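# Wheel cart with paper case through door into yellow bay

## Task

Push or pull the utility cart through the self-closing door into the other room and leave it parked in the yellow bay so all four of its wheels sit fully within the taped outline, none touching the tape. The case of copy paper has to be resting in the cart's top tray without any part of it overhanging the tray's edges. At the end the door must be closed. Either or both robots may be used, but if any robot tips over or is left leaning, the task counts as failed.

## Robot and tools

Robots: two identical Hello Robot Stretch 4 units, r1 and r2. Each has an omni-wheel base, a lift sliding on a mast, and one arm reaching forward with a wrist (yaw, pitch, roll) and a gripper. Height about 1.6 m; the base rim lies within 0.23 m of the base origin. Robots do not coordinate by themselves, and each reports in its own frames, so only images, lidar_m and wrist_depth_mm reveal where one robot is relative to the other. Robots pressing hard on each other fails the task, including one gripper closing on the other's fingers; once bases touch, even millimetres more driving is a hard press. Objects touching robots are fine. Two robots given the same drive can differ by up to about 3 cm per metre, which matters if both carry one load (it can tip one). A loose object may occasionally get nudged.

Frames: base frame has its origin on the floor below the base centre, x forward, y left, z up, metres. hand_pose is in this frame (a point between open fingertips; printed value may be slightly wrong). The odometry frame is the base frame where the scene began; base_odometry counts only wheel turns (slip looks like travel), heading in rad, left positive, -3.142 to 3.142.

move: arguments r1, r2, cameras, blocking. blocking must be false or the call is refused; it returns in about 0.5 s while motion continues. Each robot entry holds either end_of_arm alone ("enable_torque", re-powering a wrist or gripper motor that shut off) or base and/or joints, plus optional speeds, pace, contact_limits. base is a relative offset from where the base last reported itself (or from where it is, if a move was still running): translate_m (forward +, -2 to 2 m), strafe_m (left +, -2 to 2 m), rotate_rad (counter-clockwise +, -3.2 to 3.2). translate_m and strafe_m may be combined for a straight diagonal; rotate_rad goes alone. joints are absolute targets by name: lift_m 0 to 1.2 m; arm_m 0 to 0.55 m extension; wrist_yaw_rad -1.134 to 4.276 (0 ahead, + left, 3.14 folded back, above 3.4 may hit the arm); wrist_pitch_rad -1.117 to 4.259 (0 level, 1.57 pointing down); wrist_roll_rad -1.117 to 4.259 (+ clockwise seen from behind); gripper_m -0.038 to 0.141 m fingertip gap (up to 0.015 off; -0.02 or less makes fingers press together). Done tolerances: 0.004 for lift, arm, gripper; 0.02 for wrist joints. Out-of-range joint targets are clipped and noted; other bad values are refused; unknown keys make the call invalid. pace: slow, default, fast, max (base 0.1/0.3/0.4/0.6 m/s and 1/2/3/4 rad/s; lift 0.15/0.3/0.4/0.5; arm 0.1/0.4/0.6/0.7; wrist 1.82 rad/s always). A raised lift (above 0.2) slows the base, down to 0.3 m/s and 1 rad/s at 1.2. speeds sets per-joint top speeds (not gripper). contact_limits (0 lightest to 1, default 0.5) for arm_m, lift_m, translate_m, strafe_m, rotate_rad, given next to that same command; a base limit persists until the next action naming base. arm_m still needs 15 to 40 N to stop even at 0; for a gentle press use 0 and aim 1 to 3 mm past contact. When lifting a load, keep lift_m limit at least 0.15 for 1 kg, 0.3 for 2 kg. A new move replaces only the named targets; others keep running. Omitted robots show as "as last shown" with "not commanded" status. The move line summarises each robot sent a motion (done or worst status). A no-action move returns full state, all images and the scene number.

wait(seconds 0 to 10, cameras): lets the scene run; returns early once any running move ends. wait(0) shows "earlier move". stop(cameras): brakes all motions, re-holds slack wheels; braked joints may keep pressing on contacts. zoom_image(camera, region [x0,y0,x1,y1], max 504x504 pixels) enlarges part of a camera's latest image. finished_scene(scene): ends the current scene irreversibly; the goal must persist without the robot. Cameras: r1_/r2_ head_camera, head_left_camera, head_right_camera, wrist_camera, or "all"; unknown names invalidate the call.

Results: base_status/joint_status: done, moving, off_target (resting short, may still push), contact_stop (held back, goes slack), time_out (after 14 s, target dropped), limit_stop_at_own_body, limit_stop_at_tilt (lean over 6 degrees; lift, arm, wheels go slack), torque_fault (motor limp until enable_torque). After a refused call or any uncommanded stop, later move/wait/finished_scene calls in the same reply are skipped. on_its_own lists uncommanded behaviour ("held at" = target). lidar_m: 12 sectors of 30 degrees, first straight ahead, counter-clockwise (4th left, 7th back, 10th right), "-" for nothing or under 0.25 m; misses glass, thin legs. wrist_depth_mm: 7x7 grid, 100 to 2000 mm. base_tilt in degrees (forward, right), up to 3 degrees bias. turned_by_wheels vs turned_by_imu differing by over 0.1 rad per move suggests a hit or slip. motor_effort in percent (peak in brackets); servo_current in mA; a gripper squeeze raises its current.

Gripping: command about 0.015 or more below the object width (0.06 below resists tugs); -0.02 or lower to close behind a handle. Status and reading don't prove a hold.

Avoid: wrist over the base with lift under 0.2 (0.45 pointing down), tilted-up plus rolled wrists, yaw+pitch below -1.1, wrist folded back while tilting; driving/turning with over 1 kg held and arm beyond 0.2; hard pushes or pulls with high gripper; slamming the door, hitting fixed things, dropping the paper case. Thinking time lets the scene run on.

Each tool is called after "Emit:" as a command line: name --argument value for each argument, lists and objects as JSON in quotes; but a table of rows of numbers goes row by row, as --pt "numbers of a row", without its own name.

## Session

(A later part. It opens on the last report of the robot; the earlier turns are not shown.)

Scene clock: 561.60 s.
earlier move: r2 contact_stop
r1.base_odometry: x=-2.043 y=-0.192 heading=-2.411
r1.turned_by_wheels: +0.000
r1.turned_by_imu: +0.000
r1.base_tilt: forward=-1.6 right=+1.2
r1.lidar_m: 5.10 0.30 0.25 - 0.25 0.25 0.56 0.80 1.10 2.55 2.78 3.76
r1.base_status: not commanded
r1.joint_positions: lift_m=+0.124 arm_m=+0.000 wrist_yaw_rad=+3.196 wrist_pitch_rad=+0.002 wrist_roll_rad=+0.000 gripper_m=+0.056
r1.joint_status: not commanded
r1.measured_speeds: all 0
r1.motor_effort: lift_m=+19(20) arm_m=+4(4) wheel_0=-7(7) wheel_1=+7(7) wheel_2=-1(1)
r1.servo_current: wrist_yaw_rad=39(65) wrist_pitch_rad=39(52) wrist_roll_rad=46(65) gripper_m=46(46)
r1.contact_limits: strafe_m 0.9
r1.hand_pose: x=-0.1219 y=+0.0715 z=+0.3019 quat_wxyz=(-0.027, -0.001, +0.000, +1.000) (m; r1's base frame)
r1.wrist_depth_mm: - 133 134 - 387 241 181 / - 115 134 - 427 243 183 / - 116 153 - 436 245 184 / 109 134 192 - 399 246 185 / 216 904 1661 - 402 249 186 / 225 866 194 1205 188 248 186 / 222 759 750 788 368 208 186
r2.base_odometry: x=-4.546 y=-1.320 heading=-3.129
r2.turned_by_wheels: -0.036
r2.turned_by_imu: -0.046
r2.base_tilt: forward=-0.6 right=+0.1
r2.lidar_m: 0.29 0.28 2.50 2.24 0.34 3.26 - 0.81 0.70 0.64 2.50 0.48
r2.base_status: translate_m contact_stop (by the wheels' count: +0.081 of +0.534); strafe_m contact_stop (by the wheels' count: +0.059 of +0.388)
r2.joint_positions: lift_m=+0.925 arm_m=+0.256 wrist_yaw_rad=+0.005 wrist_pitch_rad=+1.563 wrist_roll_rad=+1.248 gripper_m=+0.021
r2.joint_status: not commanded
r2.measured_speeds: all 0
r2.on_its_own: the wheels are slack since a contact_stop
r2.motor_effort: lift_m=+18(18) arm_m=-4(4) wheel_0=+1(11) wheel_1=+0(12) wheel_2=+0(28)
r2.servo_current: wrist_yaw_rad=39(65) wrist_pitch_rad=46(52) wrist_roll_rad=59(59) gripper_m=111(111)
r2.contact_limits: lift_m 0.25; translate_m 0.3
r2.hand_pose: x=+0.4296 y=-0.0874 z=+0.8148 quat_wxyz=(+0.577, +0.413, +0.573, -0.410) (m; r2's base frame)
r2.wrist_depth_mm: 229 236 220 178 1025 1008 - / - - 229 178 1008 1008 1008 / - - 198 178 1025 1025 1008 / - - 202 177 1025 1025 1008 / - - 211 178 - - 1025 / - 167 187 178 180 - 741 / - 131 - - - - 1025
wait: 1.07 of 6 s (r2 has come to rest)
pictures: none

Emit:
stop

Emit:
move --blocking false --r2 '{"base":{"strafe_m":-0.06,"translate_m":0.0},"pace":"slow","contact_limits":{"translate_m":0.4}}'

Emit:
wait --seconds 3

Emit:
wait --seconds 0.4 --cameras '["r2_wrist_camera","r2_head_right_camera","r2_head_left_camera"]'

Scene clock: 569.17 s.
stop: r2's wheels hold again
r1.base_odometry: x=-2.043 y=-0.192 heading=-2.411
r1.turned_by_wheels: +0.000
r1.turned_by_imu: +0.000
r1.base_tilt: forward=-1.6 right=+1.3
r1.lidar_m: 5.09 0.32 0.25 - 0.25 0.25 0.57 0.79 1.09 2.55 2.77 3.75
r1.base_status: not commanded
r1.joint_positions: lift_m=+0.124 arm_m=+0.000 wrist_yaw_rad=+3.196 wrist_pitch_rad=+0.002 wrist_roll_rad=+0.000 gripper_m=+0.056
r1.joint_status: not commanded
r1.measured_speeds: all 0
r1.motor_effort: lift_m=+19(20) arm_m=+4(4) wheel_0=-6(7) wheel_1=+7(7) wheel_2=-1(1)
r1.servo_current: wrist_yaw_rad=33(65) wrist_pitch_rad=46(52) wrist_roll_rad=33(65) gripper_m=39(46)
r1.contact_limits: strafe_m 0.9
r1.hand_pose: x=-0.1219 y=+0.0715 z=+0.3019 quat_wxyz=(-0.027, -0.001, +0.000, +1.000) (m; r1's base frame)
r1.wrist_depth_mm: - 134 133 - 384 240 181 / - 115 133 - 427 242 183 / - 116 152 - 433 244 184 / 109 135 192 - 397 247 185 / 215 891 1708 - 402 248 186 / 225 866 194 1182 188 249 187 / 223 750 750 788 368 208 186
r2.base_odometry: x=-4.546 y=-1.320 heading=-3.129
r2.turned_by_wheels: +0.000
r2.turned_by_imu: +0.000
r2.base_tilt: forward=-0.7 right=+0.0
r2.lidar_m: 0.28 0.28 2.52 2.22 0.34 3.23 - 0.78 0.72 0.64 2.52 0.48
r2.base_status: translate_m contact_stop (by the wheels' count: +0.081 of +0.534); strafe_m contact_stop (by the wheels' count: +0.059 of +0.388)
r2.joint_positions: lift_m=+0.925 arm_m=+0.256 wrist_yaw_rad=+0.005 wrist_pitch_rad=+1.563 wrist_roll_rad=+1.248 gripper_m=+0.021
r2.joint_status: not commanded
r2.measured_speeds: all 0
r2.motor_effort: lift_m=+18(18) arm_m=-4(4) wheel_0=+0(11) wheel_1=+0(12) wheel_2=+0(28)
r2.servo_current: wrist_yaw_rad=46(65) wrist_pitch_rad=46(52) wrist_roll_rad=52(59) gripper_m=104(111)
r2.contact_limits: lift_m 0.25; translate_m 0.3
r2.hand_pose: x=+0.4296 y=-0.0874 z=+0.8148 quat_wxyz=(+0.577, +0.413, +0.573, -0.410) (m; r2's base frame)
r2.wrist_depth_mm: 229 236 219 177 1025 1025 - / - - 229 177 1025 1025 1008 / - - 198 177 1008 1008 1025 / - - 202 178 1025 1008 1008 / - - 210 178 - - 1008 / - 167 187 178 181 - 723 / - 131 - - - - 1008
pictures: none

Scene clock: 569.67 s.
move: r2 moving
r1: as last shown
r1.base_tilt: forward=-1.6 right=+1.2
r1.lidar_m: 5.09 0.32 0.25 - 0.25 0.26 0.59 0.80 1.09 2.54 2.79 3.75
r1.servo_current: wrist_yaw_rad=33(65) wrist_pitch_rad=46(46) wrist_roll_rad=33(59) gripper_m=39(52)
r1.contact_limits: strafe_m 0.9
r1.wrist_depth_mm: - 133 133 - 384 241 182 / - 115 133 - 427 243 183 / - 116 152 - 436 246 185 / 109 134 192 - 399 246 185 / 216 878 1661 - 404 248 186 / 224 866 194 1182 187 247 186 / 224 759 759 788 366 208 186
r2.base_odometry: x=-4.546 y=-1.306 heading=-3.128
r2.turned_by_wheels: +0.001
r2.turned_by_imu: +0.001
r2.base_tilt: forward=-0.7 right=+0.0
r2.lidar_m: 0.29 0.27 2.56 2.23 0.37 3.20 - 0.79 0.71 0.62 2.53 0.41
r2.base_status: translate_m moving; strafe_m moving
r2.joint_positions: lift_m=+0.925 arm_m=+0.256 wrist_yaw_rad=+0.005 wrist_pitch_rad=+1.563 wrist_roll_rad=+1.248 gripper_m=+0.021
r2.joint_status: not commanded
r2.measured_speeds: translate_m=+0.000 strafe_m=-0.057 rotate_rad=+0.004 lift_m=+0.000 arm_m=+0.000 wrist_yaw_rad=+0.000 wrist_pitch_rad=+0.000 wrist_roll_rad=+0.000
r2.motor_effort: lift_m=+18(18) arm_m=-4(5) wheel_0=+14(15) wheel_1=-5(7) wheel_2=+0(2)
r2.servo_current: wrist_yaw_rad=46(59) wrist_pitch_rad=46(52) wrist_roll_rad=52(59) gripper_m=104(111)
r2.contact_limits: lift_m 0.25; translate_m 0.4
r2.hand_pose: x=+0.4296 y=-0.0874 z=+0.8148 quat_wxyz=(+0.577, +0.413, +0.573, -0.410) (m; r2's base frame)
r2.wrist_depth_mm: 224 232 214 176 991 1008 842 / - - 233 176 1008 991 1008 / - - 196 177 1008 1008 1008 / - - 201 177 1008 1025 991 / - - 204 178 - - 991 / - 167 186 177 180 - 732 / - 140 - - - - 991
pictures: none

Scene clock: 570.90 s.
earlier move: r2 done
r1.base_odometry: x=-2.043 y=-0.192 heading=-2.411
r1.turned_by_wheels: +0.000
r1.turned_by_imu: +0.000
r1.base_tilt: forward=-1.6 right=+1.3
r1.lidar_m: 5.09 0.33 0.25 - 0.25 0.25 0.59 0.76 1.10 2.53 2.78 3.75
r1.base_status: not commanded
r1.joint_positions: lift_m=+0.124 arm_m=+0.000 wrist_yaw_rad=+3.196 wrist_pitch_rad=+0.002 wrist_roll_rad=+0.000 gripper_m=+0.056
r1.joint_status: not commanded
r1.measured_speeds: all 0
r1.motor_effort: lift_m=+19(20) arm_m=+4(4) wheel_0=-6(7) wheel_1=+7(8) wheel_2=-1(1)
r1.servo_current: wrist_yaw_rad=46(65) wrist_pitch_rad=46(52) wrist_roll_rad=46(65) gripper_m=46(52)
r1.contact_limits: strafe_m 0.9
r1.hand_pose: x=-0.1219 y=+0.0715 z=+0.3019 quat_wxyz=(-0.027, -0.001, +0.000, +1.000) (m; r1's base frame)
r1.wrist_depth_mm: - 134 133 - 384 239 181 / - 116 133 - 427 243 182 / - 116 153 - 436 243 185 / 109 135 193 - 399 246 186 / 216 854 1499 - 404 248 186 / 224 831 194 1182 188 249 186 / 222 768 741 788 368 207 186
r2.base_odometry: x=-4.547 y=-1.260 heading=-3.128
r2.turned_by_wheels: +0.000
r2.turned_by_imu: +0.001
r2.base_tilt: forward=-0.7 right=+0.1
r2.lidar_m: 0.29 0.27 2.59 2.22 0.41 2.95 - 0.75 0.65 0.59 2.50 0.48
r2.base_status: done
r2.joint_positions: lift_m=+0.925 arm_m=+0.256 wrist_yaw_rad=+0.005 wrist_pitch_rad=+1.563 wrist_roll_rad=+1.248 gripper_m=+0.021
r2.joint_status: not commanded
r2.measured_speeds: all 0
r2.motor_effort: lift_m=+18(18) arm_m=-4(5) wheel_0=+10(19) wheel_1=-2(7) wheel_2=+3(4)
r2.servo_current: wrist_yaw_rad=52(65) wrist_pitch_rad=46(59) wrist_roll_rad=52(59) gripper_m=111(117)
r2.contact_limits: lift_m 0.25; translate_m 0.4
r2.hand_pose: x=+0.4296 y=-0.0874 z=+0.8148 quat_wxyz=(+0.577, +0.413, +0.573, -0.410) (m; r2's base frame)
r2.wrist_depth_mm: 212 221 204 1008 1025 1008 - / 241 179 223 177 1042 1025 1008 / - - 200 177 1025 1025 1008 / - - 200 178 1025 1008 991 / - - 203 177 1025 - 1008 / - 168 187 178 182 - 715 / - 143 - - - - 991
wait: 1.23 of 3 s (r2 has come to rest)
pictures: none

Scene clock: 571.30 s.
r1.base_odometry: x=-2.043 y=-0.192 heading=-2.411
r1.turned_by_wheels: +0.000
r1.turned_by_imu: +0.000
r1.base_tilt: forward=-1.6 right=+1.3
r1.lidar_m: 5.08 0.31 0.25 - 0.25 0.25 0.57 0.78 1.07 2.54 2.77 3.74
r1.base_status: not commanded
r1.joint_positions: lift_m=+0.124 arm_m=+0.000 wrist_yaw_rad=+3.196 wrist_pitch_rad=+0.002 wrist_roll_rad=+0.000 gripper_m=+0.056
r1.joint_status: not commanded
r1.measured_speeds: all 0
r1.motor_effort: lift_m=+19(20) arm_m=+4(4) wheel_0=-7(7) wheel_1=+7(8) wheel_2=-1(1)
r1.servo_current: wrist_yaw_rad=39(65) wrist_pitch_rad=46(52) wrist_roll_rad=39(65) gripper_m=39(52)
r1.contact_limits: strafe_m 0.9
r1.hand_pose: x=-0.1219 y=+0.0715 z=+0.3019 quat_wxyz=(-0.027, -0.001, +0.000, +1.000) (m; r1's base frame)
r1.wrist_depth_mm: - 134 133 - 384 240 180 / - 115 133 - 433 242 183 / - 116 152 - 436 244 185 / 109 134 193 - 399 247 185 / 216 842 1499 - 402 248 187 / 226 842 193 1205 187 249 186 / 222 759 750 798 368 207 186
r2.base_odometry: x=-4.547 y=-1.260 heading=-3.128
r2.turned_by_wheels: +0.000
r2.turned_by_imu: +0.000
r2.base_tilt: forward=-0.6 right=+0.0
r2.lidar_m: 0.28 0.28 2.59 2.20 0.41 3.00 - 0.77 0.66 0.60 2.46 0.47
r2.base_status: done
r2.joint_positions: lift_m=+0.925 arm_m=+0.256 wrist_yaw_rad=+0.005 wrist_pitch_rad=+1.563 wrist_roll_rad=+1.248 gripper_m=+0.021
r2.joint_status: not commanded
r2.measured_speeds: all 0
r2.motor_effort: lift_m=+18(18) arm_m=-4(5) wheel_0=+10(19) wheel_1=-2(7) wheel_2=+3(4)
r2.servo_current: wrist_yaw_rad=59(65) wrist_pitch_rad=46(59) wrist_roll_rad=39(59) gripper_m=111(117)
r2.contact_limits: lift_m 0.25; translate_m 0.4
r2.hand_pose: x=+0.4296 y=-0.0874 z=+0.8148 quat_wxyz=(+0.577, +0.413, +0.573, -0.410) (m; r2's base frame)
r2.wrist_depth_mm: 211 221 203 1025 1025 1008 - / 242 179 222 178 1042 991 1008 / - - 200 177 1025 1025 1008 / - - 200 178 1042 1008 991 / - - 204 178 1025 - 1008 / - 168 187 178 182 - 715 / - 143 - - - - 1008
wait: 0.40 s; at rest by 0.27 s
pictures: r2_head_left_camera, r2_head_right_camera, r2_wrist_camera
Images, in order (width x height): r2_head_left_camera 420x672, r2_head_right_camera 420x672, r2_wrist_camera 616x392.

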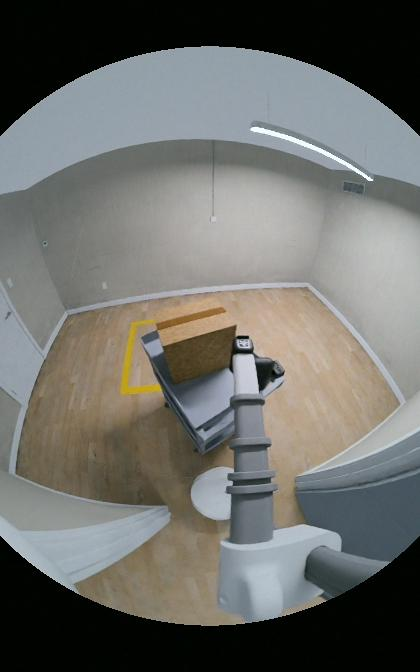

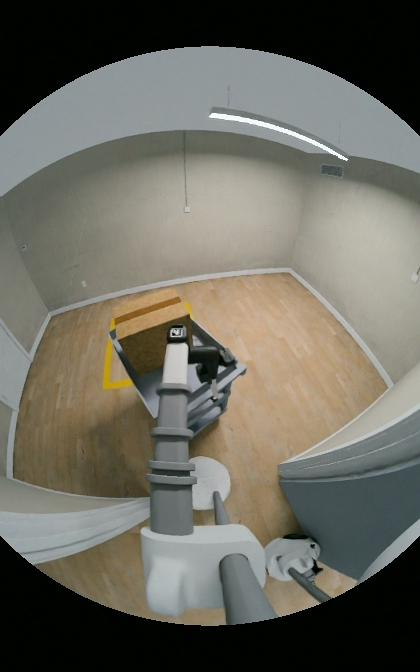

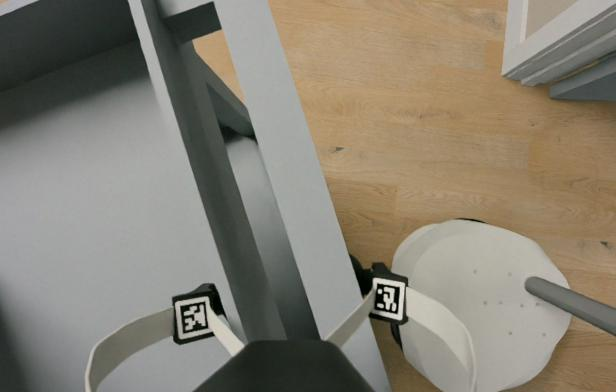

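Emit:
move --blocking false --r2 '{"base":{"rotate_rad":0.4},"joints":{"wrist_roll_rad":1.45},"speeds":{"wrist_roll_rad":0.5},"pace":"slow"}'

Emit:
wait --seconds 4

Emit:
wait --seconds 0.4 --cameras '["r2_wrist_camera","r2_head_right_camera","r2_head_left_camera"]'

Scene clock: 594.80 s.
move: r2 moving
r1: as last shown
r1.base_tilt: forward=-1.6 right=+1.2
r1.lidar_m: 5.08 0.32 0.25 - 0.25 0.26 0.58 0.75 1.10 2.56 2.75 3.75
r1.motor_effort: lift_m=+19(20) arm_m=+4(5) wheel_0=-6(7) wheel_1=+7(7) wheel_2=-1(1)
r1.servo_current: wrist_yaw_rad=52(65) wrist_pitch_rad=26(52) wrist_roll_rad=52(52) gripper_m=39(46)
r1.contact_limits: strafe_m 0.9
r1.wrist_depth_mm: - 133 134 - 384 240 181 / - 115 133 - 427 243 183 / - 116 153 - 433 244 185 / 109 135 192 - 397 247 186 / 216 854 1060 - 402 248 187 / 226 831 194 1160 188 248 187 / 222 750 750 788 370 207 186
r2.base_odometry: x=-4.547 y=-1.260 heading=-3.005
r2.turned_by_wheels: +0.123
r2.turned_by_imu: +0.120
r2.base_tilt: forward=-0.7 right=+0.1
r2.lidar_m: 0.30 0.28 2.44 0.42 0.39 2.94 - 0.78 0.60 0.57 2.52 0.45
r2.base_status: rotate_rad moving
r2.joint_positions: lift_m=+0.925 arm_m=+0.256 wrist_yaw_rad=+0.005 wrist_pitch_rad=+1.570 wrist_roll_rad=+1.435 gripper_m=+0.021
r2.joint_status: wrist_roll_rad moving
r2.measured_speeds: translate_m=-0.002 strafe_m=+0.001 rotate_rad=+0.484 lift_m=+0.000 arm_m=+0.000 wrist_yaw_rad=-0.015 wrist_pitch_rad=+0.048 wrist_roll_rad=+0.239
r2.motor_effort: lift_m=+18(18) arm_m=-3(5) wheel_0=-10(15) wheel_1=-7(8) wheel_2=-16(16)
r2.servo_current: wrist_yaw_rad=39(59) wrist_pitch_rad=46(52) wrist_roll_rad=104(137) gripper_m=111(117)
r2.contact_limits: lift_m 0.25
r2.hand_pose: x=+0.4276 y=-0.0874 z=+0.8148 quat_wxyz=(+0.534, +0.464, +0.534, -0.463) (m; r2's base frame)
r2.wrist_depth_mm: 206 213 204 1042 1025 1025 - / - - 254 175 1042 1042 1025 / - - 213 175 1025 1008 1025 / - - 204 175 1025 1025 1042 / - - 195 176 184 - 750 / - - 186 216 176 - 1042 / - 135 - - 177 1042 1042
pictures: none

Scene clock: 595.87 s.
earlier move: r2 done
r1.base_odometry: x=-2.043 y=-0.192 heading=-2.411
r1.turned_by_wheels: +0.000
r1.turned_by_imu: +0.000
r1.base_tilt: forward=-1.6 right=+1.2
r1.lidar_m: 5.11 0.31 0.25 - 0.25 0.25 0.57 0.78 1.09 2.56 2.79 3.76
r1.base_status: not commanded
r1.joint_positions: lift_m=+0.124 arm_m=+0.000 wrist_yaw_rad=+3.196 wrist_pitch_rad=+0.002 wrist_roll_rad=+0.000 gripper_m=+0.056
r1.joint_status: not commanded
r1.measured_speeds: all 0
r1.motor_effort: lift_m=+19(20) arm_m=+4(5) wheel_0=-6(7) wheel_1=+7(7) wheel_2=-1(1)
r1.servo_current: wrist_yaw_rad=65(65) wrist_pitch_rad=39(52) wrist_roll_rad=46(65) gripper_m=39(46)
r1.contact_limits: strafe_m 0.9
r1.hand_pose: x=-0.1219 y=+0.0715 z=+0.3019 quat_wxyz=(-0.027, -0.001, +0.000, +1.000) (m; r1's base frame)
r1.wrist_depth_mm: - 133 134 - 387 239 181 / - 115 134 - 430 242 182 / - 116 153 - 433 244 185 / 109 134 193 - 397 247 185 / 217 878 1499 - 399 248 186 / 225 831 193 1205 187 248 186 / 223 759 750 788 364 207 187
r2.base_odometry: x=-4.547 y=-1.260 heading=-2.729
r2.turned_by_wheels: +0.275
r2.turned_by_imu: +0.267
r2.base_tilt: forward=-0.7 right=+0.1
r2.lidar_m: 0.41 0.41 2.29 0.38 0.45 4.00 0.76 0.73 0.58 0.66 2.75 0.43
r2.base_status: done
r2.joint_positions: lift_m=+0.925 arm_m=+0.256 wrist_yaw_rad=+0.000 wrist_pitch_rad=+1.561 wrist_roll_rad=+1.451 gripper_m=+0.021
r2.joint_status: all done
r2.measured_speeds: all 0
r2.motor_effort: lift_m=+18(18) arm_m=-4(6) wheel_0=-9(15) wheel_1=-7(8) wheel_2=+0(21)
r2.servo_current: wrist_yaw_rad=46(59) wrist_pitch_rad=52(59) wrist_roll_rad=52(137) gripper_m=111(117)
r2.contact_limits: lift_m 0.25
r2.hand_pose: x=+0.4297 y=-0.0874 z=+0.8148 quat_wxyz=(+0.532, +0.471, +0.527, -0.467) (m; r2's base frame)
r2.wrist_depth_mm: - - - 267 177 1008 1008 / - - - 517 177 1008 1008 / - - - 216 1008 1025 991 / - - 187 496 178 1025 991 / - - 207 194 - - 715 / - 166 186 500 181 - - / - - - - 1025 1008 1025
wait: 1.07 of 4 s (r2 has come to rest)
pictures: none

Scene clock: 596.27 s.
r1.base_odometry: x=-2.043 y=-0.192 heading=-2.411
r1.turned_by_wheels: +0.000
r1.turned_by_imu: +0.000
r1.base_tilt: forward=-1.6 right=+1.3
r1.lidar_m: 5.08 0.32 0.25 - 0.25 0.25 0.57 0.75 1.07 2.54 2.80 3.73
r1.base_status: not commanded
r1.joint_positions: lift_m=+0.124 arm_m=+0.000 wrist_yaw_rad=+3.196 wrist_pitch_rad=+0.002 wrist_roll_rad=+0.000 gripper_m=+0.056
r1.joint_status: not commanded
r1.measured_speeds: all 0
r1.motor_effort: lift_m=+19(20) arm_m=+4(5) wheel_0=-6(7) wheel_1=+7(7) wheel_2=-1(1)
r1.servo_current: wrist_yaw_rad=52(65) wrist_pitch_rad=46(52) wrist_roll_rad=33(65) gripper_m=39(46)
r1.contact_limits: strafe_m 0.9
r1.hand_pose: x=-0.1219 y=+0.0715 z=+0.3019 quat_wxyz=(-0.027, -0.001, +0.000, +1.000) (m; r1's base frame)
r1.wrist_depth_mm: - 134 133 - 384 241 181 / - 115 133 - 430 242 183 / - 116 153 - 433 245 185 / 109 135 193 - 399 247 185 / 216 878 1499 - 404 248 187 / 225 831 194 1182 187 248 187 / 222 750 759 798 368 207 186
r2.base_odometry: x=-4.547 y=-1.260 heading=-2.729
r2.turned_by_wheels: +0.000
r2.turned_by_imu: +0.000
r2.base_tilt: forward=-0.7 right=+0.1
r2.lidar_m: 0.39 0.38 2.27 0.38 0.44 3.94 0.73 0.73 0.57 0.66 2.72 0.45
r2.base_status: done
r2.joint_positions: lift_m=+0.925 arm_m=+0.256 wrist_yaw_rad=+0.000 wrist_pitch_rad=+1.561 wrist_roll_rad=+1.451 gripper_m=+0.021
r2.joint_status: all done
r2.measured_speeds: all 0
r2.motor_effort: lift_m=+18(18) arm_m=-4(6) wheel_0=-9(15) wheel_1=-6(8) wheel_2=+0(21)
r2.servo_current: wrist_yaw_rad=39(59) wrist_pitch_rad=52(59) wrist_roll_rad=59(137) gripper_m=111(117)
r2.contact_limits: lift_m 0.25
r2.hand_pose: x=+0.4297 y=-0.0874 z=+0.8148 quat_wxyz=(+0.532, +0.471, +0.527, -0.467) (m; r2's base frame)
r2.wrist_depth_mm: - - - 265 177 1025 1008 / - - - 512 177 1025 1008 / - - - 220 1042 1025 1008 / - - 187 496 178 1008 1008 / - - 206 193 - - 715 / - 166 185 504 181 - - / - - - - 1042 1008 1025
wait: 0.40 s; at rest by 0.27 s
pictures: r2_head_left_camera, r2_head_right_camera, r2_wrist_camera
Images, in order (width x height): r2_head_left_camera 420x672, r2_head_right_camera 420x672, r2_wrist_camera 616x392.

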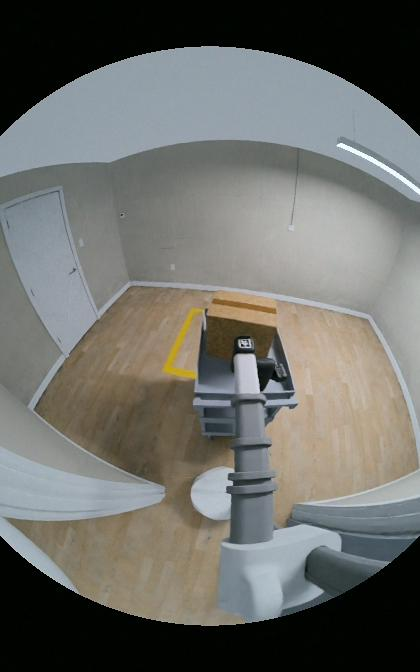

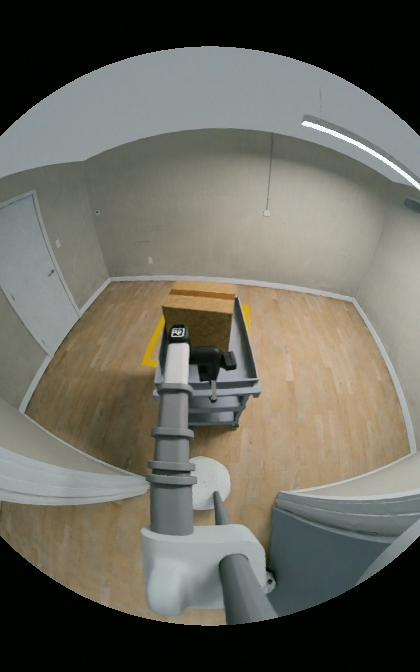

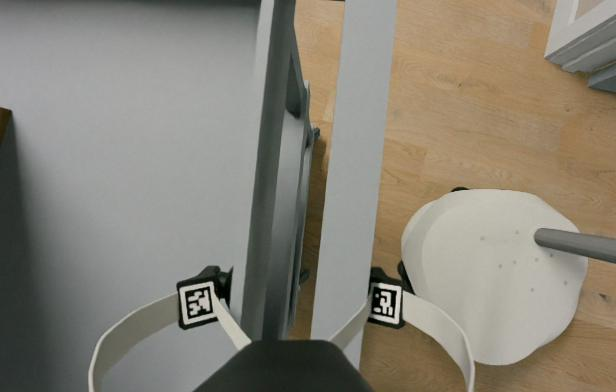

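Emit:
move --blocking false --r2 '{"base":{"strafe_m":0.097,"translate_m":0.744},"contact_limits":{"translate_m":0.35}}'

Emit:
wait --seconds 6

Emit:
wait --seconds 0.4 --cameras '["r2_wrist_camera","r2_head_right_camera","r2_head_left_camera","r1_wrist_camera"]'

Scene clock: 609.03 s.
move: r2 moving
r1: as last shown
r1.lidar_m: 5.06 0.32 0.25 - 0.25 0.25 0.58 0.81 1.07 2.55 2.78 3.74
r1.motor_effort: lift_m=+19(20) arm_m=+4(4) wheel_0=-6(7) wheel_1=+7(7) wheel_2=-1(1)
r1.servo_current: wrist_yaw_rad=46(72) wrist_pitch_rad=46(52) wrist_roll_rad=46(59) gripper_m=46(46)
r1.contact_limits: strafe_m 0.9
r1.wrist_depth_mm: - 133 134 - 384 240 181 / - 115 133 - 424 241 182 / - 116 153 - 433 244 184 / 109 135 192 - 397 247 186 / 216 891 1499 - 402 248 186 / 224 854 192 1205 187 248 186 / 222 759 759 788 366 208 186
r2.base_odometry: x=-4.574 y=-1.276 heading=-2.730
r2.turned_by_wheels: +0.000
r2.turned_by_imu: +0.000
r2.base_tilt: forward=-0.7 right=+0.1
r2.lidar_m: 0.37 0.39 2.29 0.41 0.43 3.94 0.80 0.74 0.60 1.09 2.73 0.39
r2.base_status: translate_m moving; strafe_m moving
r2.joint_positions: lift_m=+0.925 arm_m=+0.256 wrist_yaw_rad=-0.003 wrist_pitch_rad=+1.572 wrist_roll_rad=+1.451 gripper_m=+0.021
r2.joint_status: not commanded
r2.measured_speeds: translate_m=+0.120 strafe_m=+0.015 rotate_rad=+0.002 lift_m=+0.000 arm_m=-0.001 wrist_yaw_rad=-0.022 wrist_pitch_rad=+0.038 wrist_roll_rad=+0.000
r2.motor_effort: lift_m=+18(18) arm_m=-3(4) wheel_0=+5(7) wheel_1=+7(8) wheel_2=-18(18)
r2.servo_current: wrist_yaw_rad=52(59) wrist_pitch_rad=39(59) wrist_roll_rad=52(59) gripper_m=104(111)
r2.contact_limits: lift_m 0.25; translate_m 0.35
r2.hand_pose: x=+0.4264 y=-0.0874 z=+0.8148 quat_wxyz=(+0.528, +0.470, +0.529, -0.470) (m; r2's base frame)
r2.wrist_depth_mm: - - - 1042 175 1025 891 / - - - 1025 175 1042 1025 / - - - 1042 175 1042 1025 / - - - 1042 176 1042 1025 / - - - 1025 176 - 715 / - - 186 1025 176 - 1042 / - - - - - 1042 1060
pictures: none

Scene clock: 612.53 s.
earlier move: r2 done
r1.base_odometry: x=-2.043 y=-0.192 heading=-2.411
r1.turned_by_wheels: +0.000
r1.turned_by_imu: +0.000
r1.base_tilt: forward=-1.6 right=+1.3
r1.lidar_m: 5.10 0.33 0.25 - 0.25 0.25 0.58 1.49 1.08 2.53 2.80 3.72
r1.base_status: not commanded
r1.joint_positions: lift_m=+0.124 arm_m=+0.000 wrist_yaw_rad=+3.196 wrist_pitch_rad=+0.002 wrist_roll_rad=+0.000 gripper_m=+0.056
r1.joint_status: not commanded
r1.measured_speeds: all 0
r1.motor_effort: lift_m=+20(20) arm_m=+4(5) wheel_0=-7(7) wheel_1=+7(7) wheel_2=-1(1)
r1.servo_current: wrist_yaw_rad=46(72) wrist_pitch_rad=39(52) wrist_roll_rad=39(65) gripper_m=39(46)
r1.contact_limits: strafe_m 0.9
r1.hand_pose: x=-0.1219 y=+0.0715 z=+0.3019 quat_wxyz=(-0.027, -0.001, +0.000, +1.000) (m; r1's base frame)
r1.wrist_depth_mm: - 134 133 - 384 240 182 / - 115 134 - 430 243 183 / - 116 152 - 439 244 184 / 109 135 191 - 399 246 185 / 210 1537 1921 - 404 248 186 / 226 1182 194 1182 189 248 186 / 223 750 750 788 366 207 186
r2.base_odometry: x=-5.190 y=-1.647 heading=-2.730
r2.turned_by_wheels: +0.000
r2.turned_by_imu: -0.002
r2.base_tilt: forward=-0.7 right=+0.0
r2.lidar_m: 0.41 2.27 2.09 1.91 0.96 0.79 1.51 1.11 1.35 2.67 2.51 0.37
r2.base_status: done
r2.joint_positions: lift_m=+0.925 arm_m=+0.256 wrist_yaw_rad=-0.007 wrist_pitch_rad=+1.570 wrist_roll_rad=+1.456 gripper_m=+0.021
r2.joint_status: not commanded
r2.measured_speeds: all 0
r2.motor_effort: lift_m=+18(18) arm_m=+4(4) wheel_0=-1(13) wheel_1=-1(11) wheel_2=-4(22)
r2.servo_current: wrist_yaw_rad=46(72) wrist_pitch_rad=39(59) wrist_roll_rad=59(72) gripper_m=111(117)
r2.contact_limits: lift_m 0.25; translate_m 0.35
r2.hand_pose: x=+0.4264 y=-0.0874 z=+0.8148 quat_wxyz=(+0.526, +0.472, +0.526, -0.472) (m; r2's base frame)
r2.wrist_depth_mm: 236 - - - - 175 174 / 245 - - - 1042 175 1025 / - - - - 1025 176 1025 / - - - - 178 176 1025 / - - 206 1025 177 - 732 / - 158 180 1042 177 - 1025 / - - - - 1042 1042 1025
wait: 3.50 of 6 s (r2 has come to rest)
pictures: none

Scene clock: 612.93 s.
r1.base_odometry: x=-2.043 y=-0.192 heading=-2.411
r1.turned_by_wheels: +0.000
r1.turned_by_imu: +0.000
r1.base_tilt: forward=-1.6 right=+1.3
r1.lidar_m: 5.09 0.32 0.25 - 0.25 0.25 0.56 1.49 1.09 2.53 2.79 3.75
r1.base_status: not commanded
r1.joint_positions: lift_m=+0.124 arm_m=+0.000 wrist_yaw_rad=+3.196 wrist_pitch_rad=+0.002 wrist_roll_rad=+0.000 gripper_m=+0.056
r1.joint_status: not commanded
r1.measured_speeds: all 0
r1.motor_effort: lift_m=+19(20) arm_m=+4(5) wheel_0=-7(7) wheel_1=+7(7) wheel_2=-1(1)
r1.servo_current: wrist_yaw_rad=52(72) wrist_pitch_rad=33(52) wrist_roll_rad=39(65) gripper_m=39(46)
r1.contact_limits: strafe_m 0.9
r1.hand_pose: x=-0.1219 y=+0.0715 z=+0.3019 quat_wxyz=(-0.027, -0.001, +0.000, +1.000) (m; r1's base frame)
r1.wrist_depth_mm: - 134 133 - 384 241 181 / - 115 134 - 427 243 182 / - 116 152 - 436 244 185 / 109 134 193 - 397 247 185 / 210 1537 - - 402 247 186 / 225 1205 194 1182 188 249 186 / 222 759 750 798 368 207 186
r2.base_odometry: x=-5.190 y=-1.647 heading=-2.730
r2.turned_by_wheels: +0.000
r2.turned_by_imu: +0.000
r2.base_tilt: forward=-0.6 right=+0.1
r2.lidar_m: 0.42 2.24 2.04 1.93 0.96 0.75 1.53 1.15 1.36 2.69 2.52 0.35
r2.base_status: done
r2.joint_positions: lift_m=+0.925 arm_m=+0.256 wrist_yaw_rad=-0.007 wrist_pitch_rad=+1.570 wrist_roll_rad=+1.456 gripper_m=+0.021
r2.joint_status: not commanded
r2.measured_speeds: all 0
r2.motor_effort: lift_m=+18(18) arm_m=+4(4) wheel_0=-1(13) wheel_1=+0(11) wheel_2=-4(22)
r2.servo_current: wrist_yaw_rad=59(72) wrist_pitch_rad=39(59) wrist_roll_rad=52(72) gripper_m=111(117)
r2.contact_limits: lift_m 0.25; translate_m 0.35
r2.hand_pose: x=+0.4264 y=-0.0874 z=+0.8148 quat_wxyz=(+0.526, +0.472, +0.526, -0.472) (m; r2's base frame)
r2.wrist_depth_mm: 236 - - - - 175 174 / 246 - - - 1025 175 1008 / - - - - 1042 175 1025 / - - - - 177 175 1025 / - - 204 1042 177 - 732 / - 158 180 1025 177 - 1042 / - - - - 1025 1042 1025
wait: 0.40 s; at rest by 0.27 s
pictures: r1_wrist_camera, r2_head_left_camera, r2_head_right_camera, r2_wrist_camera
Images, in order (width x height): r1_wrist_camera 616x392, r2_head_left_camera 420x672, r2_head_right_camera 420x672, r2_wrist_camera 616x392.

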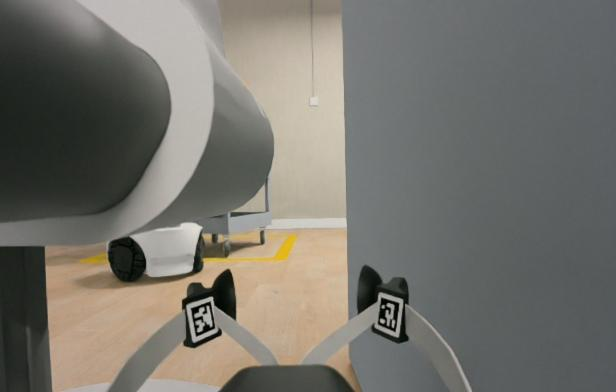

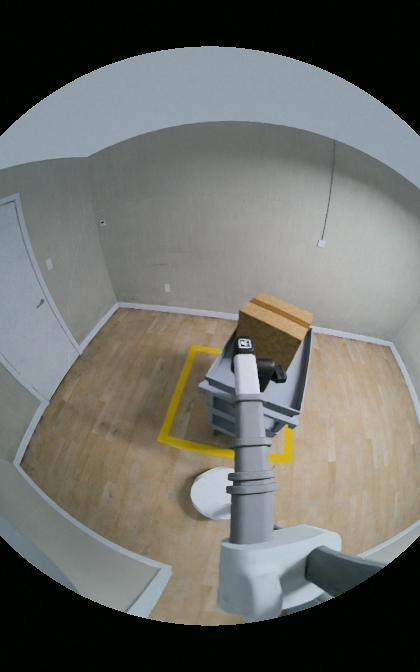

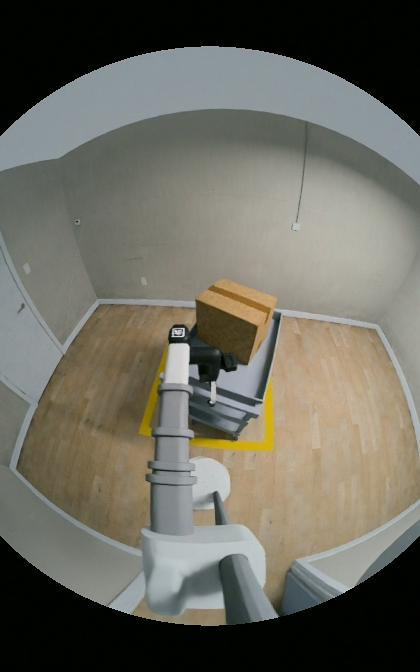

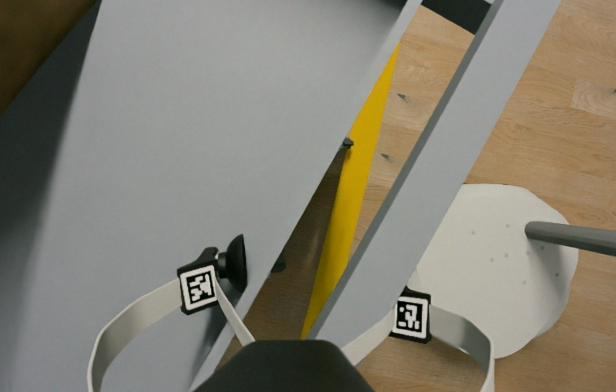

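Emit:
move --blocking false --r2 '{"base":{"strafe_m":0.109,"translate_m":0.051},"joints":{"wrist_roll_rad":1.95},"speeds":{"wrist_roll_rad":0.5},"contact_limits":{"translate_m":0.35}}'

Emit:
wait --seconds 3

Emit:
wait --seconds 0.4 --cameras '["r2_wrist_camera","r2_head_right_camera","r2_head_left_camera"]'

Scene clock: 635.70 s.
move: r2 moving
r1: as last shown
r1.lidar_m: 5.08 0.32 0.25 - 0.25 0.25 0.57 1.51 1.07 2.53 2.79 3.73
r1.motor_effort: lift_m=+20(20) arm_m=+4(4) wheel_0=-6(7) wheel_1=+7(7) wheel_2=-1(1)
r1.servo_current: wrist_yaw_rad=46(65) wrist_pitch_rad=46(46) wrist_roll_rad=52(59) gripper_m=39(46)
r1.contact_limits: strafe_m 0.9
r1.wrist_depth_mm: - 134 133 - 384 240 182 / - 115 134 - 427 243 183 / - 116 153 - 436 244 185 / 109 135 192 - 399 248 185 / 210 1537 1983 - 402 247 186 / 225 1205 193 1205 187 247 187 / 222 759 750 798 366 208 186
r2.base_odometry: x=-5.191 y=-1.678 heading=-2.732
r2.turned_by_wheels: -0.002
r2.turned_by_imu: -0.001
r2.base_tilt: forward=-0.7 right=+0.1
r2.lidar_m: 0.42 2.24 2.03 1.92 0.98 0.81 1.53 1.17 1.34 2.71 2.49 0.34
r2.base_status: translate_m moving; strafe_m moving
r2.joint_positions: lift_m=+0.925 arm_m=+0.256 wrist_yaw_rad=-0.007 wrist_pitch_rad=+1.570 wrist_roll_rad=+1.661 gripper_m=+0.021
r2.joint_status: wrist_roll_rad moving
r2.measured_speeds: translate_m=+0.050 strafe_m=+0.111 rotate_rad=+0.003 lift_m=+0.000 arm_m=+0.000 wrist_yaw_rad=+0.000 wrist_pitch_rad=+0.000 wrist_roll_rad=+0.495
r2.motor_effort: lift_m=+18(18) arm_m=+4(4) wheel_0=-16(19) wheel_1=+9(9) wheel_2=-15(15)
r2.servo_current: wrist_yaw_rad=65(65) wrist_pitch_rad=46(46) wrist_roll_rad=72(72) gripper_m=98(117)
r2.contact_limits: lift_m 0.25; translate_m 0.35
r2.hand_pose: x=+0.4264 y=-0.0874 z=+0.8148 quat_wxyz=(+0.475, +0.524, +0.475, -0.524) (m; r2's base frame)
r2.wrist_depth_mm: 235 - - - 1042 176 1042 / 246 - - - 1042 1042 1042 / - - - - 176 1025 1042 / - - - 1025 176 - 715 / - - 203 1025 177 - 1025 / - 164 181 1042 177 - 1042 / - - - - 1042 1025 1025
pictures: none

Scene clock: 636.87 s.
earlier move: r2 done
r1.base_odometry: x=-2.043 y=-0.192 heading=-2.411
r1.turned_by_wheels: +0.000
r1.turned_by_imu: +0.000
r1.base_tilt: forward=-1.6 right=+1.3
r1.lidar_m: 5.09 0.31 0.25 - 0.25 0.25 0.59 1.57 1.07 2.56 2.78 3.74
r1.base_status: not commanded
r1.joint_positions: lift_m=+0.124 arm_m=+0.000 wrist_yaw_rad=+3.196 wrist_pitch_rad=+0.002 wrist_roll_rad=+0.000 gripper_m=+0.056
r1.joint_status: not commanded
r1.measured_speeds: all 0
r1.motor_effort: lift_m=+19(20) arm_m=+4(4) wheel_0=-7(7) wheel_1=+7(7) wheel_2=-1(1)
r1.servo_current: wrist_yaw_rad=33(72) wrist_pitch_rad=39(46) wrist_roll_rad=52(59) gripper_m=39(46)
r1.contact_limits: strafe_m 0.9
r1.hand_pose: x=-0.1219 y=+0.0715 z=+0.3019 quat_wxyz=(-0.027, -0.001, +0.000, +1.000) (m; r1's base frame)
r1.wrist_depth_mm: - 133 133 - 382 240 182 / - 115 133 - 427 242 182 / - 116 153 - 436 245 185 / 109 135 192 - 397 247 185 / 210 1537 - - 402 248 186 / 225 1205 193 1160 188 249 186 / 222 750 750 798 368 208 186
r2.base_odometry: x=-5.193 y=-1.767 heading=-2.731
r2.turned_by_wheels: +0.001
r2.turned_by_imu: +0.000
r2.base_tilt: forward=-0.6 right=+0.1
r2.lidar_m: 0.41 2.21 1.94 1.90 1.02 0.80 0.82 1.24 1.43 2.80 2.49 0.32
r2.base_status: done
r2.joint_positions: lift_m=+0.925 arm_m=+0.256 wrist_yaw_rad=-0.003 wrist_pitch_rad=+1.568 wrist_roll_rad=+1.951 gripper_m=+0.021
r2.joint_status: all done
r2.measured_speeds: all 0
r2.motor_effort: lift_m=+18(18) arm_m=+4(4) wheel_0=-6(19) wheel_1=+1(10) wheel_2=-6(15)
r2.servo_current: wrist_yaw_rad=46(65) wrist_pitch_rad=39(52) wrist_roll_rad=59(72) gripper_m=104(117)
r2.contact_limits: lift_m 0.25; translate_m 0.35
r2.hand_pose: x=+0.4274 y=-0.0874 z=+0.8148 quat_wxyz=(+0.396, +0.587, +0.395, -0.585) (m; r2's base frame)
r2.wrist_depth_mm: - - - 192 175 1008 1008 / - - - 220 176 1025 1025 / - - - 240 176 - 732 / - - - 1042 176 - - / - - - 1008 177 1025 1025 / - 165 186 1025 177 1025 1025 / - - - - 1042 1025 1008
wait: 1.17 of 3 s (r2 has come to rest)
pictures: none

Scene clock: 637.27 s.
r1.base_odometry: x=-2.043 y=-0.192 heading=-2.411
r1.turned_by_wheels: +0.000
r1.turned_by_imu: +0.000
r1.base_tilt: forward=-1.6 right=+1.3
r1.lidar_m: 5.08 0.33 0.25 - 0.25 0.25 0.60 1.58 1.09 2.55 2.75 3.74
r1.base_status: not commanded
r1.joint_positions: lift_m=+0.124 arm_m=+0.000 wrist_yaw_rad=+3.196 wrist_pitch_rad=+0.002 wrist_roll_rad=+0.000 gripper_m=+0.056
r1.joint_status: not commanded
r1.measured_speeds: all 0
r1.motor_effort: lift_m=+19(20) arm_m=+4(4) wheel_0=-6(7) wheel_1=+7(7) wheel_2=-1(1)
r1.servo_current: wrist_yaw_rad=59(72) wrist_pitch_rad=46(46) wrist_roll_rad=59(59) gripper_m=39(46)
r1.contact_limits: strafe_m 0.9
r1.hand_pose: x=-0.1219 y=+0.0715 z=+0.3019 quat_wxyz=(-0.027, -0.001, +0.000, +1.000) (m; r1's base frame)
r1.wrist_depth_mm: - 133 133 - 384 240 181 / - 115 134 - 430 243 183 / - 116 152 - 436 245 184 / 109 135 192 - 397 246 186 / 209 1576 - - 399 248 186 / 226 1205 194 1160 188 247 186 / 222 750 759 798 366 206 187
r2.base_odometry: x=-5.193 y=-1.767 heading=-2.731
r2.turned_by_wheels: +0.000
r2.turned_by_imu: +0.000
r2.base_tilt: forward=-0.6 right=+0.1
r2.lidar_m: 0.44 2.20 1.93 1.93 0.98 0.79 0.84 1.23 1.42 2.81 2.48 0.34
r2.base_status: done
r2.joint_positions: lift_m=+0.925 arm_m=+0.256 wrist_yaw_rad=-0.003 wrist_pitch_rad=+1.568 wrist_roll_rad=+1.951 gripper_m=+0.021
r2.joint_status: all done
r2.measured_speeds: all 0
r2.motor_effort: lift_m=+18(18) arm_m=+4(4) wheel_0=-6(19) wheel_1=+1(10) wheel_2=-6(15)
r2.servo_current: wrist_yaw_rad=59(65) wrist_pitch_rad=39(52) wrist_roll_rad=46(72) gripper_m=104(117)
r2.contact_limits: lift_m 0.25; translate_m 0.35
r2.hand_pose: x=+0.4274 y=-0.0874 z=+0.8148 quat_wxyz=(+0.396, +0.587, +0.395, -0.585) (m; r2's base frame)
r2.wrist_depth_mm: - - - 191 176 991 1008 / - - - 220 176 1008 1008 / - - - 239 175 - 732 / - - - 1042 176 - - / - - - 1042 177 1025 1008 / - 165 186 1025 177 1008 1025 / - - - - 1025 1025 1008
wait: 0.40 s; at rest by 0.27 s
pictures: r2_head_left_camera, r2_head_right_camera, r2_wrist_camera
Images, in order (width x height): r2_head_left_camera 420x672, r2_head_right_camera 420x672, r2_wrist_camera 616x392.

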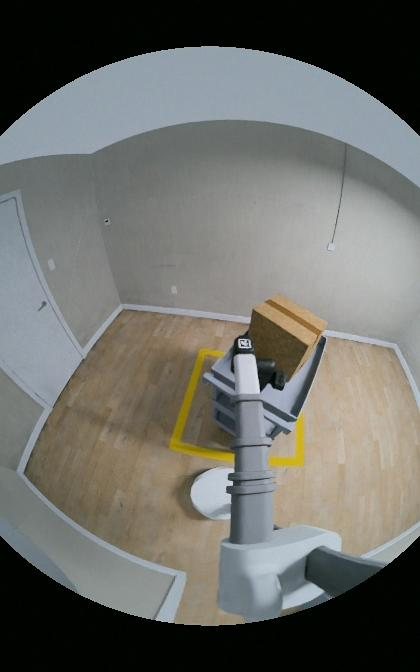

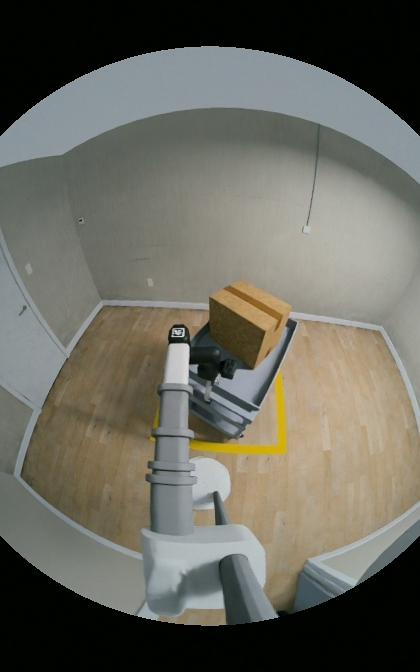

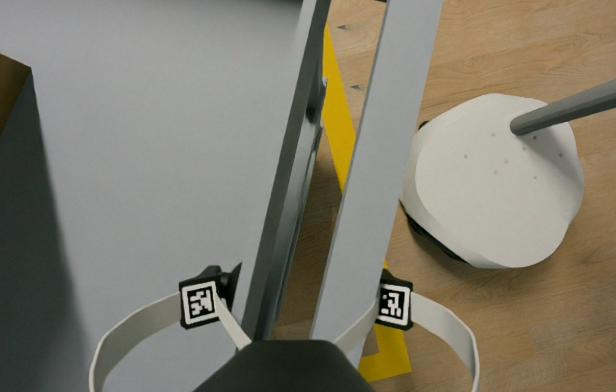

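Emit:
move --blocking false --r2 '{"base":{"strafe_m":0.225,"translate_m":0.149},"joints":{"wrist_roll_rad":2.5},"speeds":{"wrist_roll_rad":0.5},"contact_limits":{"translate_m":0.35}}'

Emit:
wait --seconds 4

Emit:
wait --seconds 0.4 --cameras '["r2_wrist_camera","r2_head_right_camera","r2_head_left_camera"]'

Scene clock: 656.27 s.
move: r2 moving
r1: as last shown
r1.lidar_m: 5.08 0.32 0.25 - 0.25 0.25 0.56 1.59 1.09 2.53 2.79 3.77
r1.motor_effort: lift_m=+19(20) arm_m=+4(4) wheel_0=-7(7) wheel_1=+7(7) wheel_2=-1(1)
r1.servo_current: wrist_yaw_rad=65(65) wrist_pitch_rad=46(46) wrist_roll_rad=52(78) gripper_m=39(46)
r1.contact_limits: strafe_m 0.9
r1.wrist_depth_mm: - 133 134 - 382 240 181 / - 115 134 - 430 242 183 / - 116 153 - 436 245 184 / 109 135 191 - 399 247 186 / 209 1618 - - 402 247 186 / 226 1182 193 1160 188 249 186 / 222 759 759 788 368 207 187
r2.base_odometry: x=-5.199 y=-1.798 heading=-2.732
r2.turned_by_wheels: -0.001
r2.turned_by_imu: -0.001
r2.base_tilt: forward=-0.6 right=+0.1
r2.lidar_m: 0.42 2.19 1.92 1.87 1.03 0.80 0.80 1.28 1.44 2.84 2.48 0.34
r2.base_status: translate_m moving; strafe_m moving
r2.joint_positions: lift_m=+0.925 arm_m=+0.256 wrist_yaw_rad=-0.003 wrist_pitch_rad=+1.568 wrist_roll_rad=+2.158 gripper_m=+0.021
r2.joint_status: wrist_roll_rad moving
r2.measured_speeds: translate_m=+0.067 strafe_m=+0.102 rotate_rad=+0.008 lift_m=+0.000 arm_m=+0.000 wrist_yaw_rad=+0.000 wrist_pitch_rad=+0.000 wrist_roll_rad=+0.495
r2.motor_effort: lift_m=+18(18) arm_m=+4(4) wheel_0=-10(16) wheel_1=+9(10) wheel_2=-13(13)
r2.servo_current: wrist_yaw_rad=46(59) wrist_pitch_rad=33(46) wrist_roll_rad=91(91) gripper_m=104(117)
r2.contact_limits: lift_m 0.25; translate_m 0.35
r2.hand_pose: x=+0.4274 y=-0.0874 z=+0.8148 quat_wxyz=(+0.333, +0.625, +0.333, -0.623) (m; r2's base frame)
r2.wrist_depth_mm: - - - 1042 177 1025 1008 / - - - 207 177 1042 1042 / - - - 225 177 - - / - - 186 496 177 - 1025 / - - 201 1042 1025 1025 1008 / - 163 184 500 181 1008 1025 / - 135 - - - 1042 1025
pictures: none

Scene clock: 658.13 s.
earlier move: r2 done
r1.base_odometry: x=-2.043 y=-0.192 heading=-2.411
r1.turned_by_wheels: +0.000
r1.turned_by_imu: +0.000
r1.base_tilt: forward=-1.6 right=+1.3
r1.lidar_m: 5.09 0.31 0.25 - 0.25 0.25 0.57 1.81 1.08 2.55 2.78 3.73
r1.base_status: not commanded
r1.joint_positions: lift_m=+0.124 arm_m=+0.000 wrist_yaw_rad=+3.196 wrist_pitch_rad=+0.002 wrist_roll_rad=+0.000 gripper_m=+0.056
r1.joint_status: not commanded
r1.measured_speeds: all 0
r1.motor_effort: lift_m=+19(20) arm_m=+4(4) wheel_0=-7(7) wheel_1=+7(7) wheel_2=-1(1)
r1.servo_current: wrist_yaw_rad=65(72) wrist_pitch_rad=46(46) wrist_roll_rad=59(78) gripper_m=39(46)
r1.contact_limits: strafe_m 0.9
r1.hand_pose: x=-0.1219 y=+0.0715 z=+0.3019 quat_wxyz=(-0.027, -0.001, +0.000, +1.000) (m; r1's base frame)
r1.wrist_depth_mm: - 133 133 - 387 239 181 / - 115 133 - 427 242 183 / - 116 153 - 436 246 185 / 109 135 192 - 397 247 185 / 210 1708 - - 402 248 186 / 225 1205 194 1205 188 248 187 / 222 759 759 798 370 207 187
r2.base_odometry: x=-5.240 y=-2.033 heading=-2.732
r2.turned_by_wheels: +0.000
r2.turned_by_imu: -0.001
r2.base_tilt: forward=-0.7 right=+0.0
r2.lidar_m: 0.46 2.06 1.71 1.68 1.15 0.94 0.91 1.53 1.59 3.04 0.40 0.28
r2.base_status: done
r2.joint_positions: lift_m=+0.925 arm_m=+0.256 wrist_yaw_rad=-0.002 wrist_pitch_rad=+1.568 wrist_roll_rad=+2.501 gripper_m=+0.021
r2.joint_status: all done
r2.measured_speeds: all 0
r2.motor_effort: lift_m=+18(18) arm_m=+4(4) wheel_0=-8(16) wheel_1=+0(12) wheel_2=-6(13)
r2.servo_current: wrist_yaw_rad=39(59) wrist_pitch_rad=39(46) wrist_roll_rad=52(91) gripper_m=111(117)
r2.contact_limits: lift_m 0.25; translate_m 0.35
r2.hand_pose: x=+0.4275 y=-0.0874 z=+0.8148 quat_wxyz=(+0.223, +0.672, +0.222, -0.670) (m; r2's base frame)
r2.wrist_depth_mm: - - - 1025 177 - 1008 / - - - 266 177 - 1008 / - - - 224 177 - 1025 / - - 182 500 177 1008 1008 / - - 195 1042 1025 1025 1008 / - 163 186 178 181 1025 1008 / - 133 - - 1025 1025 1008
wait: 1.87 of 4 s (r2 has come to rest)
pictures: none

Scene clock: 658.53 s.
r1.base_odometry: x=-2.043 y=-0.192 heading=-2.411
r1.turned_by_wheels: +0.000
r1.turned_by_imu: +0.000
r1.base_tilt: forward=-1.6 right=+1.3
r1.lidar_m: 5.06 0.30 0.25 - 0.25 0.25 0.54 1.79 1.09 2.53 2.77 3.74
r1.base_status: not commanded
r1.joint_positions: lift_m=+0.124 arm_m=+0.000 wrist_yaw_rad=+3.196 wrist_pitch_rad=+0.002 wrist_roll_rad=+0.000 gripper_m=+0.056
r1.joint_status: not commanded
r1.measured_speeds: all 0
r1.motor_effort: lift_m=+20(20) arm_m=+4(4) wheel_0=-7(7) wheel_1=+7(7) wheel_2=-1(1)
r1.servo_current: wrist_yaw_rad=46(72) wrist_pitch_rad=39(46) wrist_roll_rad=46(78) gripper_m=46(46)
r1.contact_limits: strafe_m 0.9
r1.hand_pose: x=-0.1219 y=+0.0715 z=+0.3019 quat_wxyz=(-0.027, -0.001, +0.000, +1.000) (m; r1's base frame)
r1.wrist_depth_mm: - 134 134 - 384 239 181 / - 115 133 - 427 242 183 / - 116 152 - 436 245 184 / 109 135 191 - 402 247 185 / 210 1708 - - 402 248 186 / 226 1182 193 1182 188 248 187 / 223 750 750 809 370 208 186
r2.base_odometry: x=-5.240 y=-2.033 heading=-2.732
r2.turned_by_wheels: +0.000
r2.turned_by_imu: +0.000
r2.base_tilt: forward=-0.7 right=+0.1
r2.lidar_m: 0.44 2.07 1.70 1.68 1.16 0.93 0.92 1.49 1.62 3.05 0.43 0.27
r2.base_status: done
r2.joint_positions: lift_m=+0.925 arm_m=+0.256 wrist_yaw_rad=-0.002 wrist_pitch_rad=+1.568 wrist_roll_rad=+2.501 gripper_m=+0.021
r2.joint_status: all done
r2.measured_speeds: all 0
r2.motor_effort: lift_m=+18(18) arm_m=+4(4) wheel_0=-8(16) wheel_1=-1(12) wheel_2=-6(13)
r2.servo_current: wrist_yaw_rad=52(59) wrist_pitch_rad=33(46) wrist_roll_rad=39(91) gripper_m=104(117)
r2.contact_limits: lift_m 0.25; translate_m 0.35
r2.hand_pose: x=+0.4275 y=-0.0874 z=+0.8148 quat_wxyz=(+0.223, +0.672, +0.222, -0.670) (m; r2's base frame)
r2.wrist_depth_mm: - - - 1025 177 - 1008 / - - - 266 177 - 1025 / - - - 226 177 - 1008 / - - 182 500 177 1008 1008 / - - 196 1042 1025 1025 1025 / - 163 186 178 181 991 1008 / - 133 - - 1025 1008 1025
wait: 0.40 s; at rest by 0.27 s
pictures: r2_head_left_camera, r2_head_right_camera, r2_wrist_camera
Images, in order (width x height): r2_head_left_camera 420x672, r2_head_right_camera 420x672, r2_wrist_camera 616x392.

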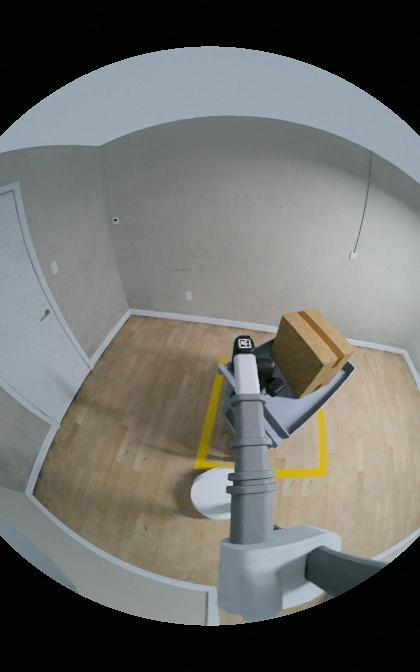

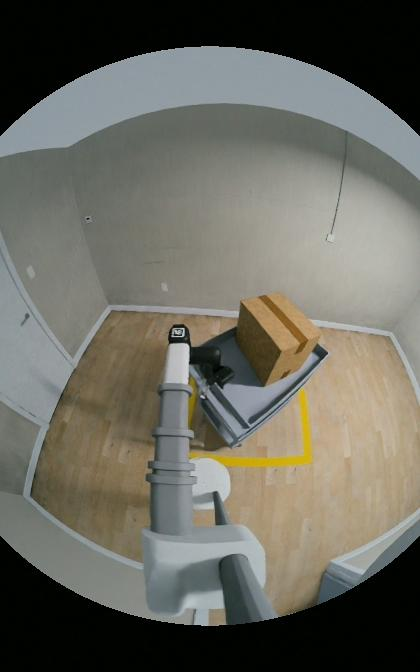

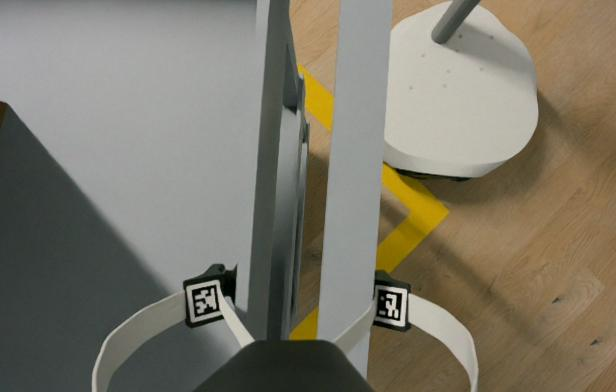

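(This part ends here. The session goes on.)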